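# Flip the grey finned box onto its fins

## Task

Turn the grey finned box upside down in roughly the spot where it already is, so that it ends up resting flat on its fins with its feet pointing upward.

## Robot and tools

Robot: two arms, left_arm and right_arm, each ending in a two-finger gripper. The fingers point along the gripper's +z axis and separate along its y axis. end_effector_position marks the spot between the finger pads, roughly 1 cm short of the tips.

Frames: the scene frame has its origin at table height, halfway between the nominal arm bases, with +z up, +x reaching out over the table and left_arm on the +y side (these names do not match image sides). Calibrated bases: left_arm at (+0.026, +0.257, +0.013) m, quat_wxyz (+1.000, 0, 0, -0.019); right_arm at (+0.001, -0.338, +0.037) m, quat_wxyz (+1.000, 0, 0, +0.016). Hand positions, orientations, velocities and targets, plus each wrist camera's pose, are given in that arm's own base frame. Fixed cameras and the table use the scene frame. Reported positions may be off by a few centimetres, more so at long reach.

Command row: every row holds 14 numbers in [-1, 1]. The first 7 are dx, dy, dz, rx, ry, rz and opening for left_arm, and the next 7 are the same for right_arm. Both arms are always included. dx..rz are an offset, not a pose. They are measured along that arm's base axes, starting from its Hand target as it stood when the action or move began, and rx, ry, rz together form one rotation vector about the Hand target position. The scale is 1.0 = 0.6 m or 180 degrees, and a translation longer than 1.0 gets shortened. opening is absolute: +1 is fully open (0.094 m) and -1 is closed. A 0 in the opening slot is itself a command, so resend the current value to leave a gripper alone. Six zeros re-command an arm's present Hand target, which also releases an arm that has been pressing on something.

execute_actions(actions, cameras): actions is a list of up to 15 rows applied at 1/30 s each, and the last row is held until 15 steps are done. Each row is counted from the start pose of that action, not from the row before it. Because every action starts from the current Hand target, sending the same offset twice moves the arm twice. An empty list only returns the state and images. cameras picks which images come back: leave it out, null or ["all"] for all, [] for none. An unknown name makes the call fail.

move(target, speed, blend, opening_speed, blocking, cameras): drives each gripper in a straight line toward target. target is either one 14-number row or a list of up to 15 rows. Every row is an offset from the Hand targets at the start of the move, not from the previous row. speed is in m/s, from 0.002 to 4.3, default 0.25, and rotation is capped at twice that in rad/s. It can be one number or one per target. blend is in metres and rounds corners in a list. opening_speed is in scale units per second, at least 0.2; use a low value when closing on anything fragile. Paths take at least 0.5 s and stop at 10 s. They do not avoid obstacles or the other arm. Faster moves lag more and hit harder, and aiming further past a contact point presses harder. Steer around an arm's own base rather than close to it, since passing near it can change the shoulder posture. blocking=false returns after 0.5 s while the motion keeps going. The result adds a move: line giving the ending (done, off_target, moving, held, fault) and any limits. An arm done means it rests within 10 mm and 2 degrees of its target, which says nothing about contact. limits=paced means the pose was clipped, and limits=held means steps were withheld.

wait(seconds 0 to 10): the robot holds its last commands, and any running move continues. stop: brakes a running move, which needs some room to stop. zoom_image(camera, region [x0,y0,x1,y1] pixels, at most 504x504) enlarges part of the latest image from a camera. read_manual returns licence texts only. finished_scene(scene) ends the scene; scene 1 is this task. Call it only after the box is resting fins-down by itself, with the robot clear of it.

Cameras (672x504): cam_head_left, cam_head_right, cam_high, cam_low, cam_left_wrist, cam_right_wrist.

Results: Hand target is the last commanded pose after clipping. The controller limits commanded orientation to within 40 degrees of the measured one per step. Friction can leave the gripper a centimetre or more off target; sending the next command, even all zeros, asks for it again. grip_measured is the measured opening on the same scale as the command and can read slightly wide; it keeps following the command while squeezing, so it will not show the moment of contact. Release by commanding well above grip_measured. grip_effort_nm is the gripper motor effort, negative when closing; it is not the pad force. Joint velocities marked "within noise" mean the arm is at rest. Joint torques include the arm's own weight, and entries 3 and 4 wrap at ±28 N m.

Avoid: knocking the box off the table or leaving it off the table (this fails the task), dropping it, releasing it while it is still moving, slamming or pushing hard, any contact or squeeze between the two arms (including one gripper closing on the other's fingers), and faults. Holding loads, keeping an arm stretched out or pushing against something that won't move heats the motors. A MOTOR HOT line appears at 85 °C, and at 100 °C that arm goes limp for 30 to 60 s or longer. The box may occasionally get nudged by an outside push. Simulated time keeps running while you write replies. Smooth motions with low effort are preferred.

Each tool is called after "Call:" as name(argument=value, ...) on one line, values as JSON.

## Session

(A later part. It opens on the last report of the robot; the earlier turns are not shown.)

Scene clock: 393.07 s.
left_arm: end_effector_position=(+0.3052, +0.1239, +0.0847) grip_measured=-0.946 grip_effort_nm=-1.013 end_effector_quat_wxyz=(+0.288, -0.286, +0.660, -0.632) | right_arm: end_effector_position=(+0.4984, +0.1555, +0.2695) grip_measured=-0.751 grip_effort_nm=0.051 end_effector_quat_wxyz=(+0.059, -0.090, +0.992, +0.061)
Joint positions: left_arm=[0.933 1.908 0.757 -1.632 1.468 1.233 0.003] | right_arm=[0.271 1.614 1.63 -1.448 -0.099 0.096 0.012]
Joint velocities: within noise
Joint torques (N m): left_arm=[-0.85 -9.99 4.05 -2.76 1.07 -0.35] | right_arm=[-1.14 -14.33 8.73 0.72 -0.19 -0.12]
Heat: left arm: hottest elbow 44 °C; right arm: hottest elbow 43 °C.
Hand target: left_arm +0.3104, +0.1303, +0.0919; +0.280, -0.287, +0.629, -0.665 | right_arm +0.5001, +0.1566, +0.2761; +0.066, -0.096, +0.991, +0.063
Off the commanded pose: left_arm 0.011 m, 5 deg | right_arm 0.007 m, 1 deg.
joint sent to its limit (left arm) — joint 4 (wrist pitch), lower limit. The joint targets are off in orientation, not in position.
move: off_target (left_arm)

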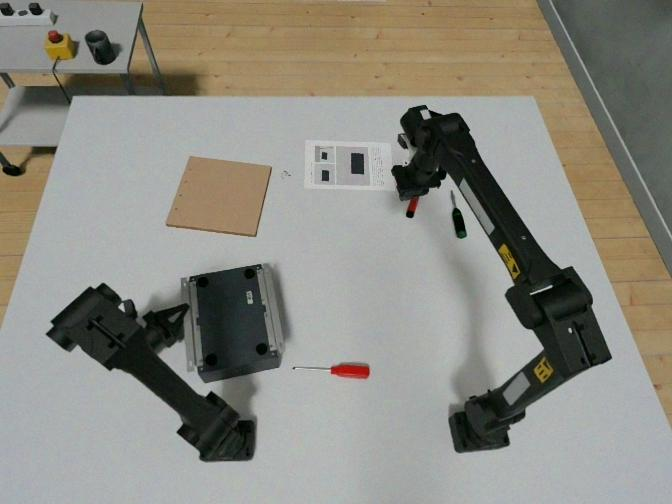

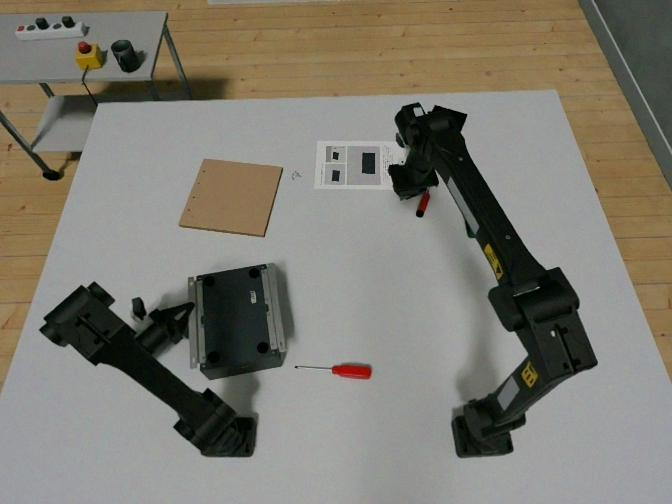

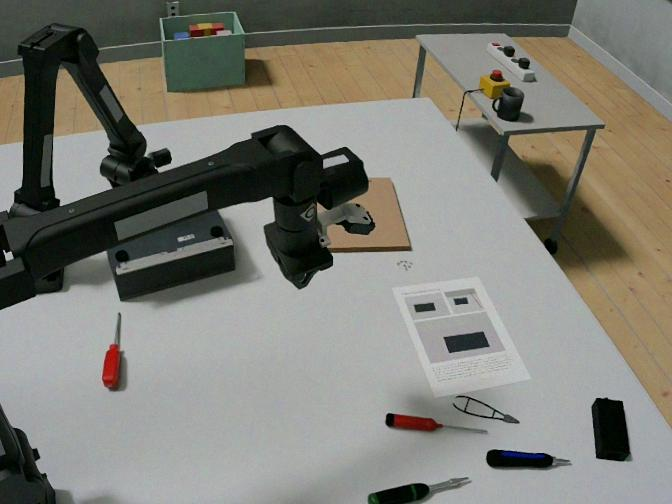

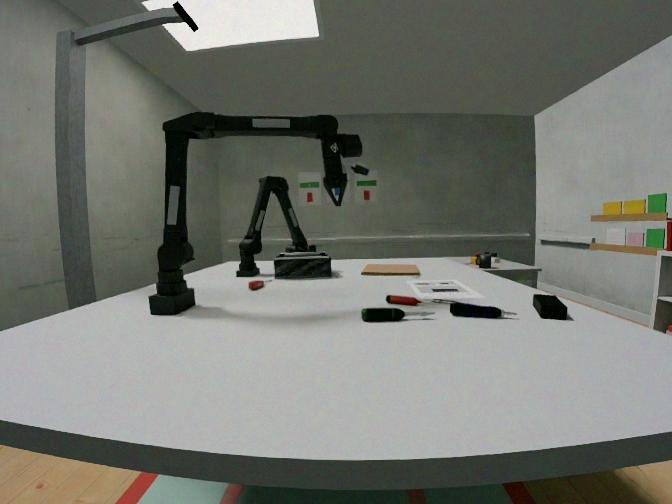

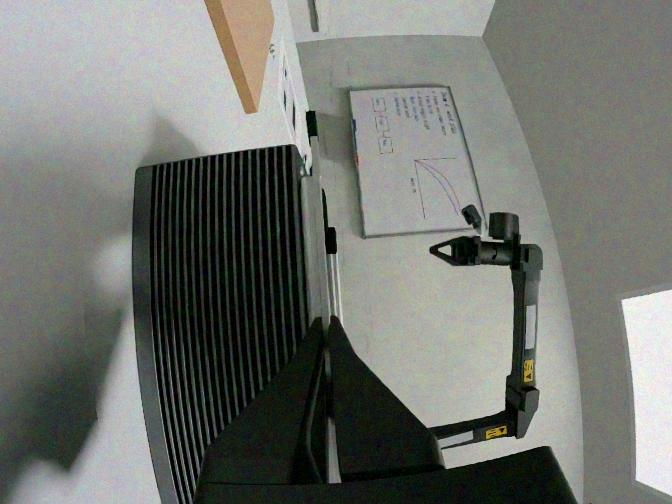

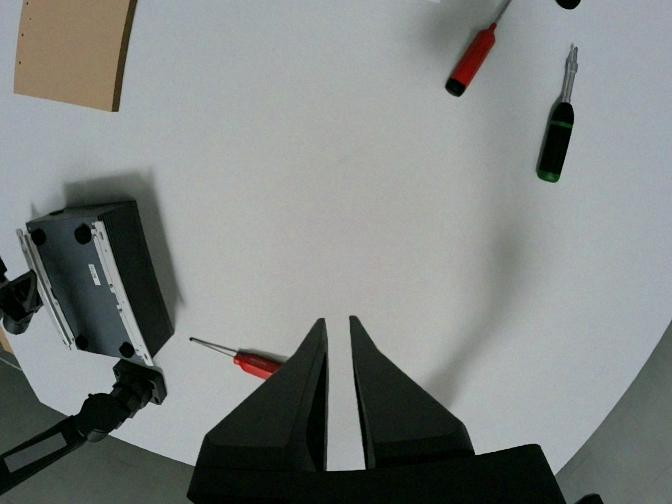

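Call:
move(target=[[0.01,0.0,0.03,0,0,0,-1,0,-0.3,0,0,0,0,-0.75],[0.29,-0.06,0.03,0,0,-0.02,-1,0,-0.3,0,0,0,0,-0.75],[0.34,-0.458,0.03,0,0,-0.055,-1,0,-0.3,0,0,0,0,-0.75]], speed=[0.1,0.08,0.08])

Scene clock: 410.43 s.
left_arm: end_effector_position=(+0.4975, -0.1320, +0.0862) grip_measured=-0.946 grip_effort_nm=-1.013 end_effector_quat_wxyz=(+0.019, -0.019, +0.718, -0.696) | right_arm: end_effector_position=(+0.4993, -0.0189, +0.2688) grip_measured=-0.751 grip_effort_nm=0.051 end_effector_quat_wxyz=(+0.061, -0.095, +0.992, +0.063)
Joint positions: left_arm=[0.082 2.107 1.305 -1.499 1.529 0.731 0.003] | right_arm=[-0.087 1.58 1.588 -1.481 -0.147 -0.271 0.012]
Joint velocities: within noise
Joint torques (N m): left_arm=[-2.96 -17.73 9.1 -0.65 1.71 -0.84] | right_arm=[-2.02 -13.39 8.95 0.49 -0.24 -0.13]
Heat: left arm: hottest elbow 43 °C; right arm: hottest elbow 45 °C.
Hand target: left_arm +0.5144, -0.1445, +0.1098; +0.222, -0.232, +0.652, -0.687 | right_arm +0.5001, -0.0232, +0.2762; +0.067, -0.096, +0.991, +0.064
Off the commanded pose: left_arm 0.032 m, 35 deg | right_arm 0.009 m, 1 deg.
joint sent to its limit (left arm) — joint 5 (wrist yaw), upper limit. The joint targets are off in orientation, not in position.
move: off_target (left_arm)

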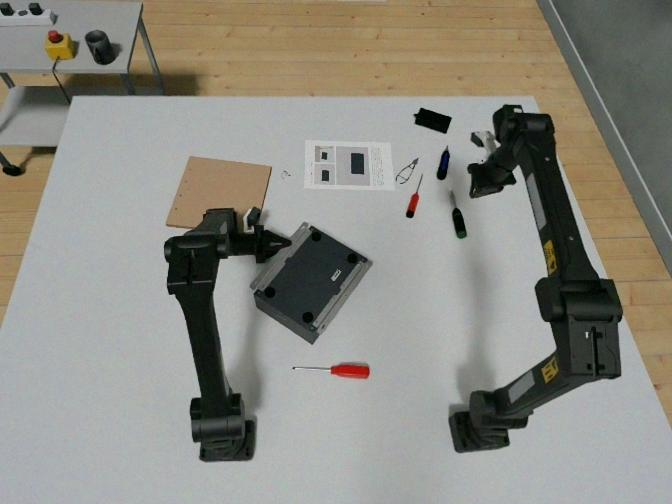

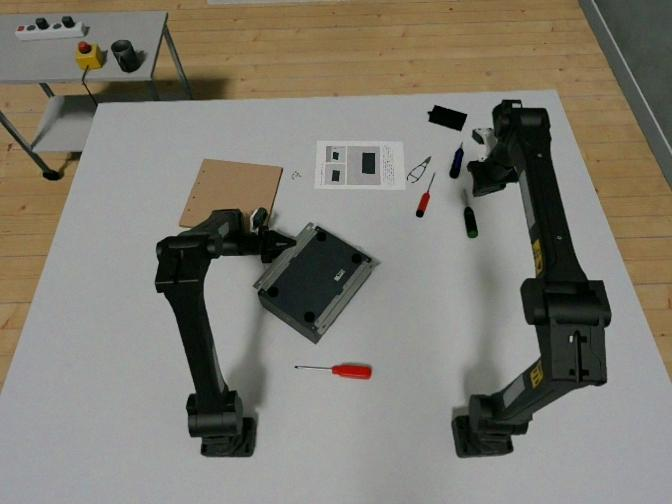

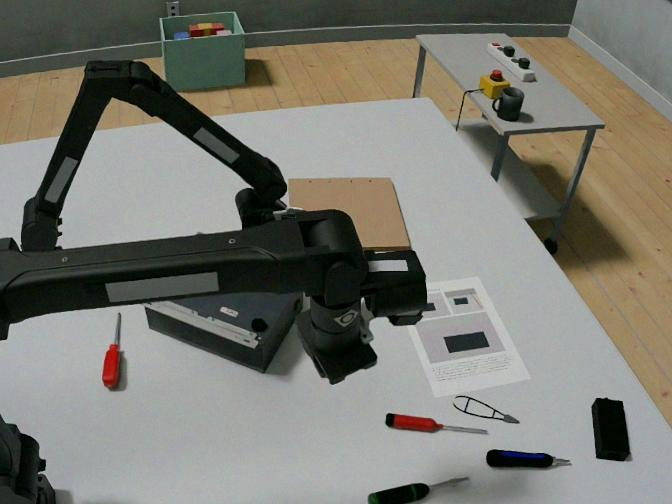

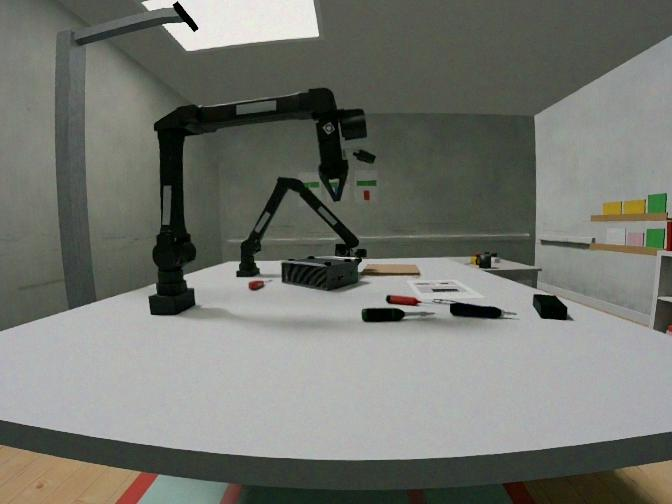

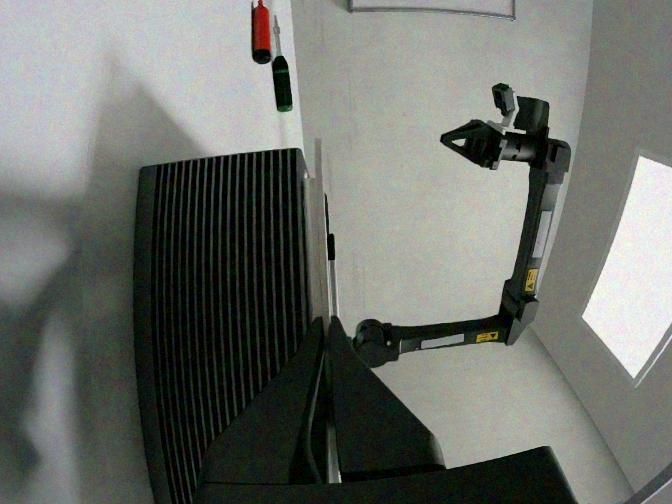

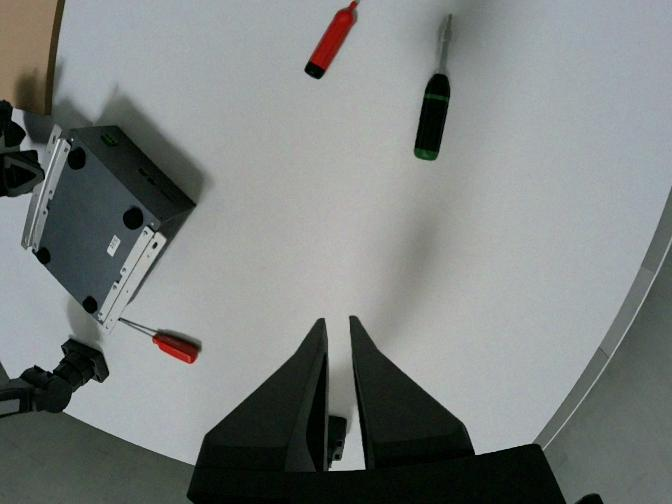

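Call:
move(target=[[-0.028,0.02,-0.035,0,0,-0.185,-1,0,0,0,0,0,0,-0.75],[-0.028,0.02,-0.033,0,0,-0.185,-0.6,0,0,0,0,0,0,-0.75],[-0.04,0.207,-0.02,0,0,-0.185,-0.6,0,0,0,0,0,0,-0.75],[-0.157,0.374,0.233,0.397,-0.339,-0.153,-1,0,0,0,0,0,0,-0.75],[-0.248,0.27,-0.055,0.397,-0.339,-0.153,-1,0,0,0,0,0,0,-0.75]], speed=[0.1,0.1,0.15,0.3,0.25], cameras=["cam_head_left","cam_left_wrist"])

Scene clock: 466.33 s.
left_arm: end_effector_position=(+0.3666, +0.0216, +0.0833) grip_measured=-0.988 grip_effort_nm=-0.603 end_effector_quat_wxyz=(+0.440, +0.434, +0.748, -0.241) | right_arm: end_effector_position=(+0.4993, -0.0189, +0.2688) grip_measured=-0.751 grip_effort_nm=0.056 end_effector_quat_wxyz=(+0.061, -0.095, +0.992, +0.063)
Joint positions: left_arm=[0.478 1.464 0.671 -0.661 1.047 1.461 0.001] | right_arm=[-0.087 1.58 1.588 -1.481 -0.147 -0.271 0.012]
Joint velocities: within noise
Joint torques (N m): left_arm=[-1.55 -6.48 6 1.09 0.59 -0.35] | right_arm=[-1.55 -13.04 8.92 0.49 -0.27 -0.17]
Heat: left arm: hottest elbow 42 °C; right arm: hottest elbow 48 °C.
Hand target: left_arm +0.3657, +0.0176, +0.0770; +0.434, +0.431, +0.751, -0.248 | right_arm +0.5001, -0.0233, +0.2762; +0.067, -0.096, +0.991, +0.063
Off the commanded pose: left_arm 0.008 m, 1 deg | right_arm 0.009 m, 1 deg.
move: done; target 2's new opening was sent with left_arm's hand 0.004 m and 5 deg from that target
Images, in order (width x height): cam_head_left 672x504, cam_left_wrist 672x504.

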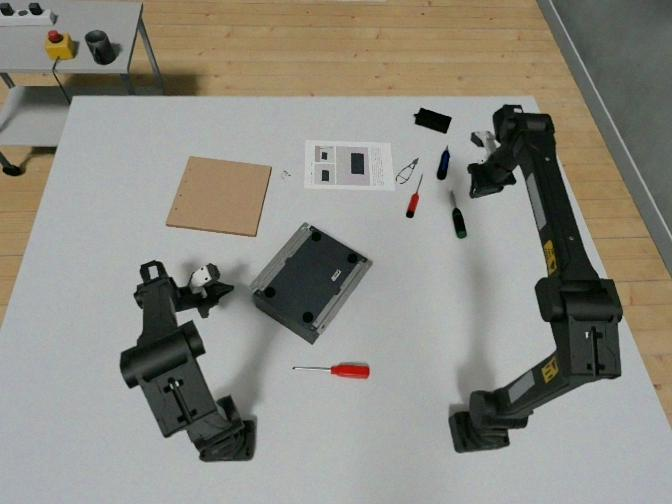

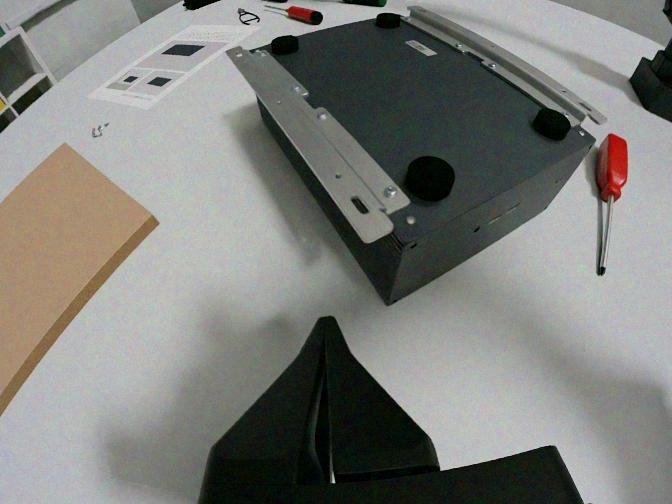

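Call:
move(target=[[0,0,-0.05,0,0,0,-1,0,0,0,0,0,0,-0.75],[0.0,-0.30,-0.05,0,0,0,-1,0,0,0,0,0,0,-0.75]], speed=0.08, cameras=["cam_head_left","cam_left_wrist"])

Scene clock: 476.80 s.
left_arm: end_effector_position=(+0.3710, -0.1433, +0.0464) grip_measured=-0.989 grip_effort_nm=-0.598 end_effector_quat_wxyz=(+0.437, +0.419, +0.763, -0.229) | right_arm: end_effector_position=(+0.4993, -0.0189, +0.2688) grip_measured=-0.751 grip_effort_nm=0.051 end_effector_quat_wxyz=(+0.061, -0.095, +0.992, +0.063)
Joint positions: left_arm=[-0.069 1.445 0.412 0.256 0.747 0.609 0.001] | right_arm=[-0.087 1.58 1.588 -1.481 -0.147 -0.271 0.012]
Joint velocities: within noise
Joint torques (N m): left_arm=[-4.66 -5.48 5.94 2.44 1.19 -0.38] | right_arm=[-1.61 -12.86 8.99 0.34 -0.24 -0.17]
Heat: left arm: hottest elbow 41 °C; right arm: hottest elbow 48 °C.
Hand target: left_arm +0.3656, -0.1625, +0.0469; +0.434, +0.431, +0.751, -0.248 | right_arm +0.5001, -0.0233, +0.2762; +0.067, -0.096, +0.991, +0.063
Off the commanded pose: left_arm 0.020 m, 3 deg | right_arm 0.009 m, 1 deg.
move: off_target (left_arm)
Images, in order (width x height): cam_head_left 672x504, cam_left_wrist 672x504.

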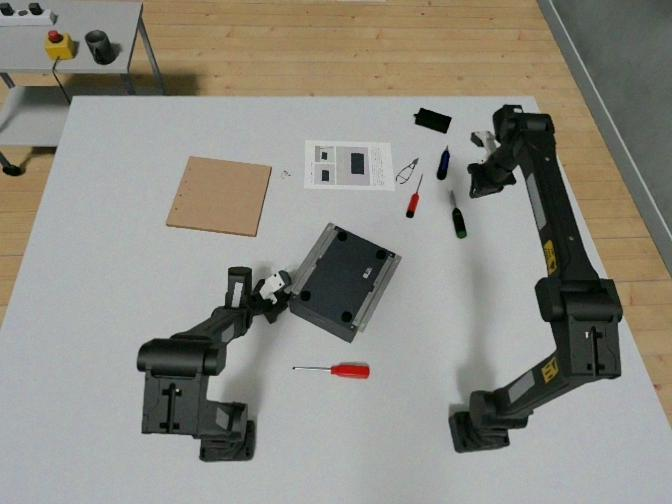

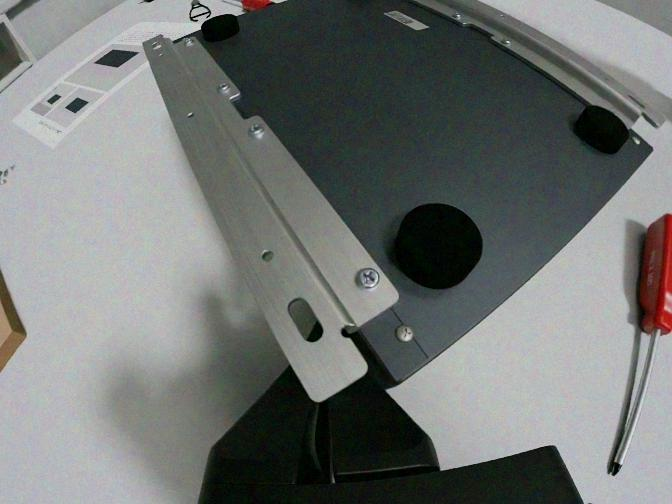

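Call:
move(target=[[0.02,0.1,0.05,0,0,0,-1,-0.02,0.02,-0.2,0.187,-0.238,0.327,-1],[0.02,0.2,0.1,0,0,0,-1,-0.02,0.08,-0.41,0.187,-0.238,0.327,-1],[0.02,0.2,0.1,0,0,0,-1,-0.01,0.38,-0.41,0.187,-0.238,0.327,-1]], speed=[0.25,0.2,0.08], cameras=["cam_head_left","cam_right_wrist","cam_high"])

Scene clock: 498.53 s.
left_arm: end_effector_position=(+0.3638, -0.0488, +0.0935) grip_measured=-0.989 grip_effort_nm=-0.598 end_effector_quat_wxyz=(+0.422, +0.424, +0.758, -0.261) | right_arm: end_effector_position=(+0.4997, +0.1917, +0.0259) grip_measured=-0.986 grip_effort_nm=-0.769 end_effector_quat_wxyz=(+0.388, -0.539, +0.680, +0.311)
Joint positions: left_arm=[0.271 1.338 0.572 -0.428 0.993 1.084 0.001] | right_arm=[0.102 1.855 0.964 -0.178 -0.955 -0.974 0.001]
Joint velocities: within noise
Joint torques (N m): left_arm=[0.03 -6.53 9.74 0.83 0.74 -0.06] | right_arm=[2.02 -14.97 4.92 1.65 -0.68 0.09]
Heat: left arm: hottest elbow 41 °C; right arm: hottest elbow 47 °C.
Hand target: left_arm +0.3777, -0.0425, +0.1070; +0.434, +0.431, +0.751, -0.248 | right_arm +0.4940, +0.2047, +0.0301; +0.388, -0.546, +0.673, +0.315
Off the commanded pose: left_arm 0.020 m, 2 deg | right_arm 0.015 m, 1 deg.
move: off_target (left_arm, right_arm)
Images, in order (width x height): cam_head_left 672x504, cam_high 672x504, cam_right_wrist 672x504.

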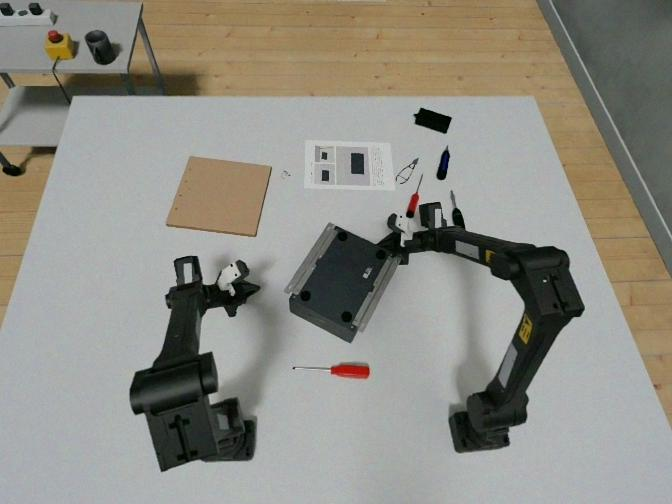

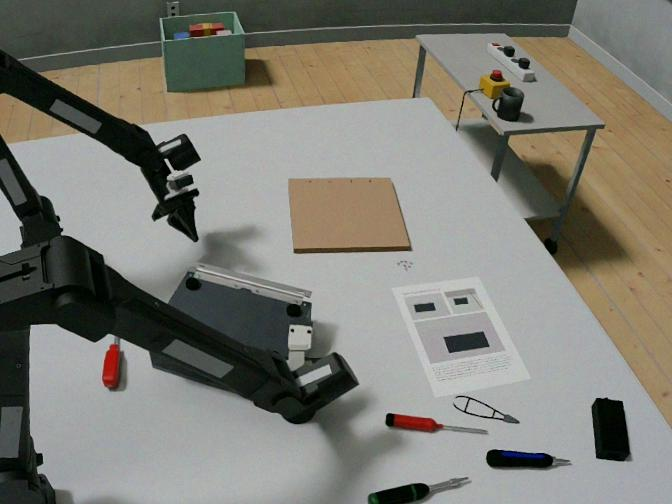

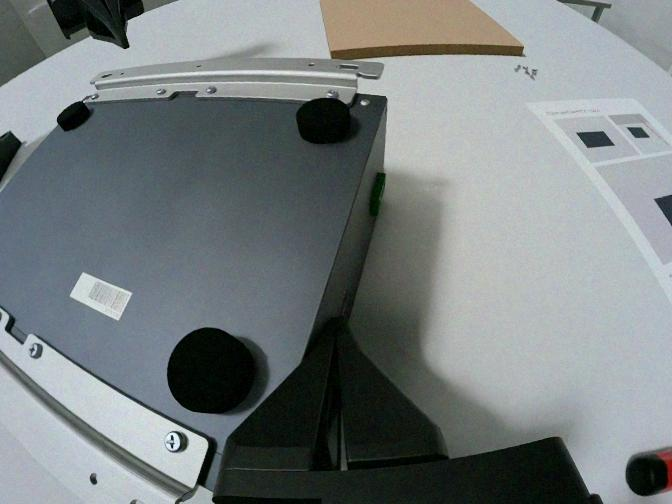

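Call:
move(target=[[0,0,0,0,0,0,-1,0.01,-0.22,0,0,0,0,-1],[0,0,0,0,0,0,-1,-0.1,-0.22,0,0,0,0,-1],[0,0,0,0,0,0,-1,-0.1,0.03,0,0,0,0,-1]], speed=[0.2,0.2,0.08], cameras=["cam_head_left","cam_right_wrist"])

Scene clock: 507.33 s.
left_arm: end_effector_position=(+0.3637, -0.0489, +0.0934) grip_measured=-0.989 grip_effort_nm=-0.598 end_effector_quat_wxyz=(+0.421, +0.423, +0.758, -0.261) | right_arm: end_effector_position=(+0.4336, +0.1991, +0.0235) grip_measured=-0.986 grip_effort_nm=-0.769 end_effector_quat_wxyz=(+0.381, -0.528, +0.693, +0.309)
Joint positions: left_arm=[0.271 1.338 0.572 -0.428 0.993 1.084 0.001] | right_arm=[0.141 1.736 0.758 -0.046 -0.917 -0.885 0.001]
Joint velocities: within noise
Joint torques (N m): left_arm=[-0.09 -6.71 9.73 0.88 0.75 -0.07] | right_arm=[3.37 -11.28 6.01 2.55 -0.96 0]
Heat: left arm: hottest elbow 42 °C; right arm: hottest elbow 45 °C.
Hand target: left_arm +0.3776, -0.0425, +0.1070; +0.434, +0.431, +0.751, -0.248 | right_arm +0.4341, +0.2227, +0.0302; +0.388, -0.546, +0.673, +0.315
Off the commanded pose: left_arm 0.020 m, 2 deg | right_arm 0.024 m, 3 deg.
move: off_target (left_arm, right_arm)
Images, in order (width x height): cam_head_left 672x504, cam_right_wrist 672x504.

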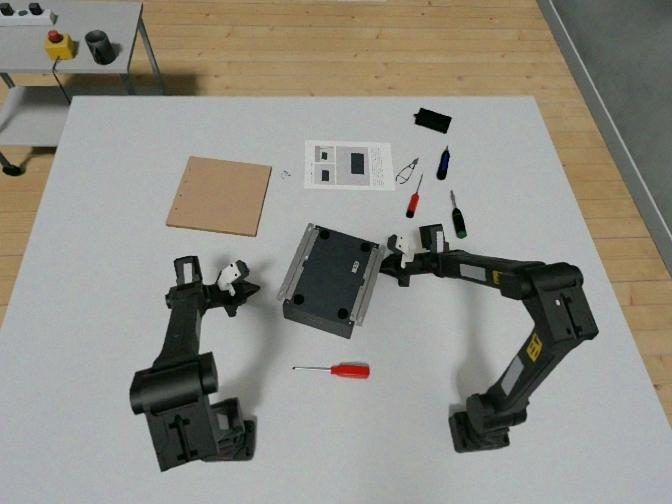

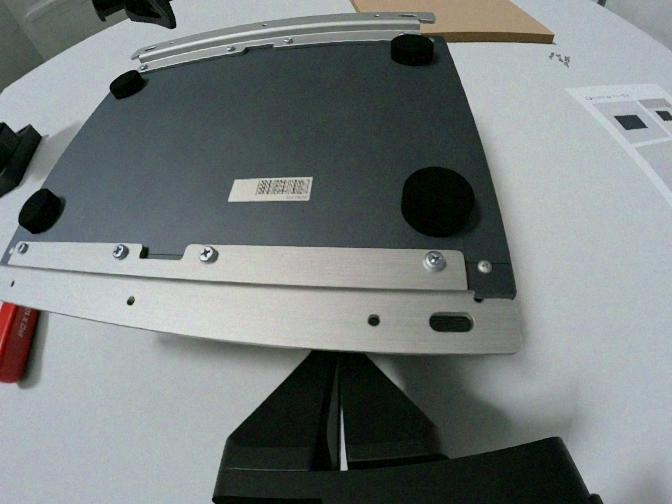

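Call:
move(target=[[0,0,0,0,0,0,-1,0.03,0.115,0,0,0,0,-1],[0,0,0,0,0,0,-1,0.03,0,0,0,0,0,-1],[0,0,0,0,0,0,-1,0.05,-0.15,0,0,0,0,-1]], speed=[0.08,0.1,0.2], cameras=["cam_head_left","cam_low"])

Scene clock: 514.93 s.
left_arm: end_effector_position=(+0.3637, -0.0489, +0.0934) grip_measured=-0.989 grip_effort_nm=-0.603 end_effector_quat_wxyz=(+0.421, +0.423, +0.758, -0.261) | right_arm: end_effector_position=(+0.4501, +0.1354, +0.0258) grip_measured=-0.986 grip_effort_nm=-0.764 end_effector_quat_wxyz=(+0.380, -0.542, +0.678, +0.321)
Joint positions: left_arm=[0.271 1.338 0.572 -0.428 0.993 1.084 0.001] | right_arm=[-0.023 1.782 0.867 -0.371 -1.016 -1.213 0.001]
Joint velocities: within noise
Joint torques (N m): left_arm=[-0.09 -6.53 9.73 0.87 0.74 -0.08] | right_arm=[-1.67 -11.11 7.5 0.7 -0.77 -0.13]
Heat: left arm: hottest elbow 43 °C; right arm: hottest elbow 45 °C.
Hand target: left_arm +0.3776, -0.0425, +0.1070; +0.434, +0.431, +0.751, -0.248 | right_arm +0.4639, +0.1327, +0.0301; +0.388, -0.545, +0.673, +0.315
Off the commanded pose: left_arm 0.020 m, 2 deg | right_arm 0.015 m, 1 deg.
move: off_target (left_arm, right_arm)
Images, in order (width x height): cam_head_left 672x504, cam_low 672x504.

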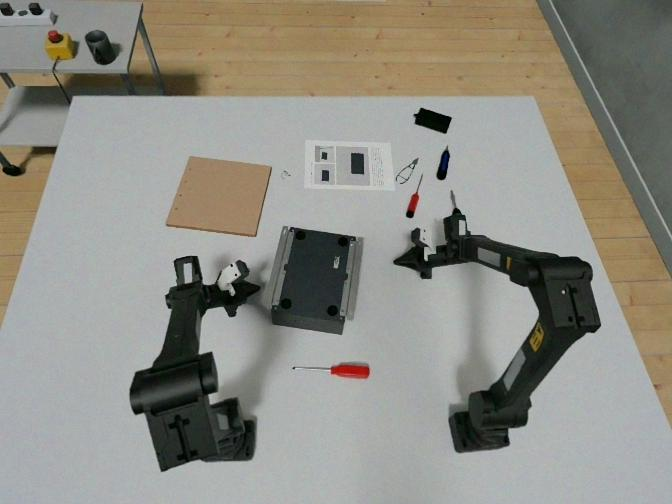

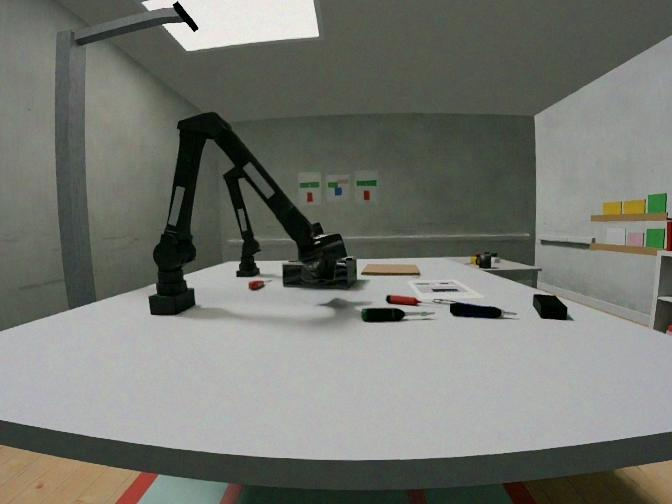

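Call:
move(target=[[0.06,0.02,-0.1,0,0,0,-1,0,0,0,0,0,0,-1],[0.08,-0.215,-0.1,0,0,0,-1,0,-0.05,0,0,0,0,-1],[0.06,0.02,-0.06,0,0,0,-1,0,-0.05,0,0,0,0,-1]], speed=[0.15,0.08,0.15], cameras=["cam_head_left"])

Scene clock: 529.07 s.
left_arm: end_effector_position=(+0.4004, -0.0369, +0.0603) grip_measured=-0.989 grip_effort_nm=-0.589 end_effector_quat_wxyz=(+0.423, +0.424, +0.757, -0.259) | right_arm: end_effector_position=(+0.4496, +0.1098, +0.0262) grip_measured=-0.986 grip_effort_nm=-0.769 end_effector_quat_wxyz=(+0.379, -0.545, +0.675, +0.322)
Joint positions: left_arm=[0.276 1.524 0.638 -0.309 0.994 1.091 0.001] | right_arm=[-0.084 1.796 0.898 -0.498 -1.033 -1.343 0.001]
Joint velocities: within noise
Joint torques (N m): left_arm=[-0.15 -8.53 8.79 0.9 0.75 -0.02] | right_arm=[-1.73 -11.63 7.41 0.42 -0.79 -0.18]
Heat: left arm: hottest elbow 44 °C; right arm: hottest elbow 44 °C.
Hand target: left_arm +0.4137, -0.0305, +0.0710; +0.434, +0.431, +0.751, -0.248 | right_arm +0.4640, +0.1027, +0.0302; +0.388, -0.546, +0.673, +0.315
Off the commanded pose: left_arm 0.018 m, 2 deg | right_arm 0.016 m, 1 deg.
move: off_target (left_arm, right_arm)
Images, in order (width x height): cam_head_left 672x504.

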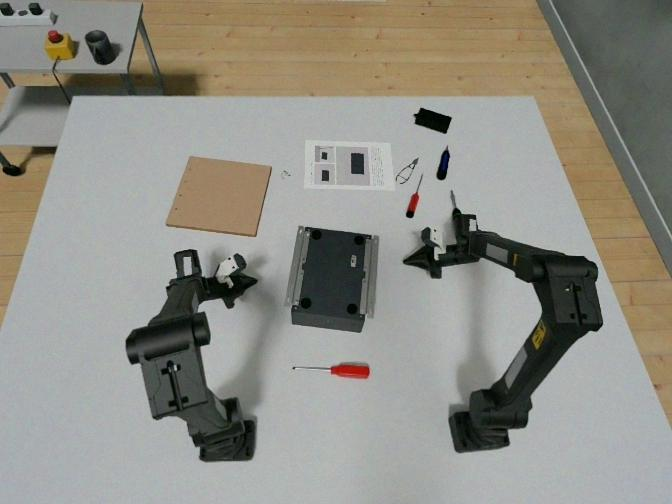

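Call:
finished_scene(scene=2)

The scene is finished: the task was done.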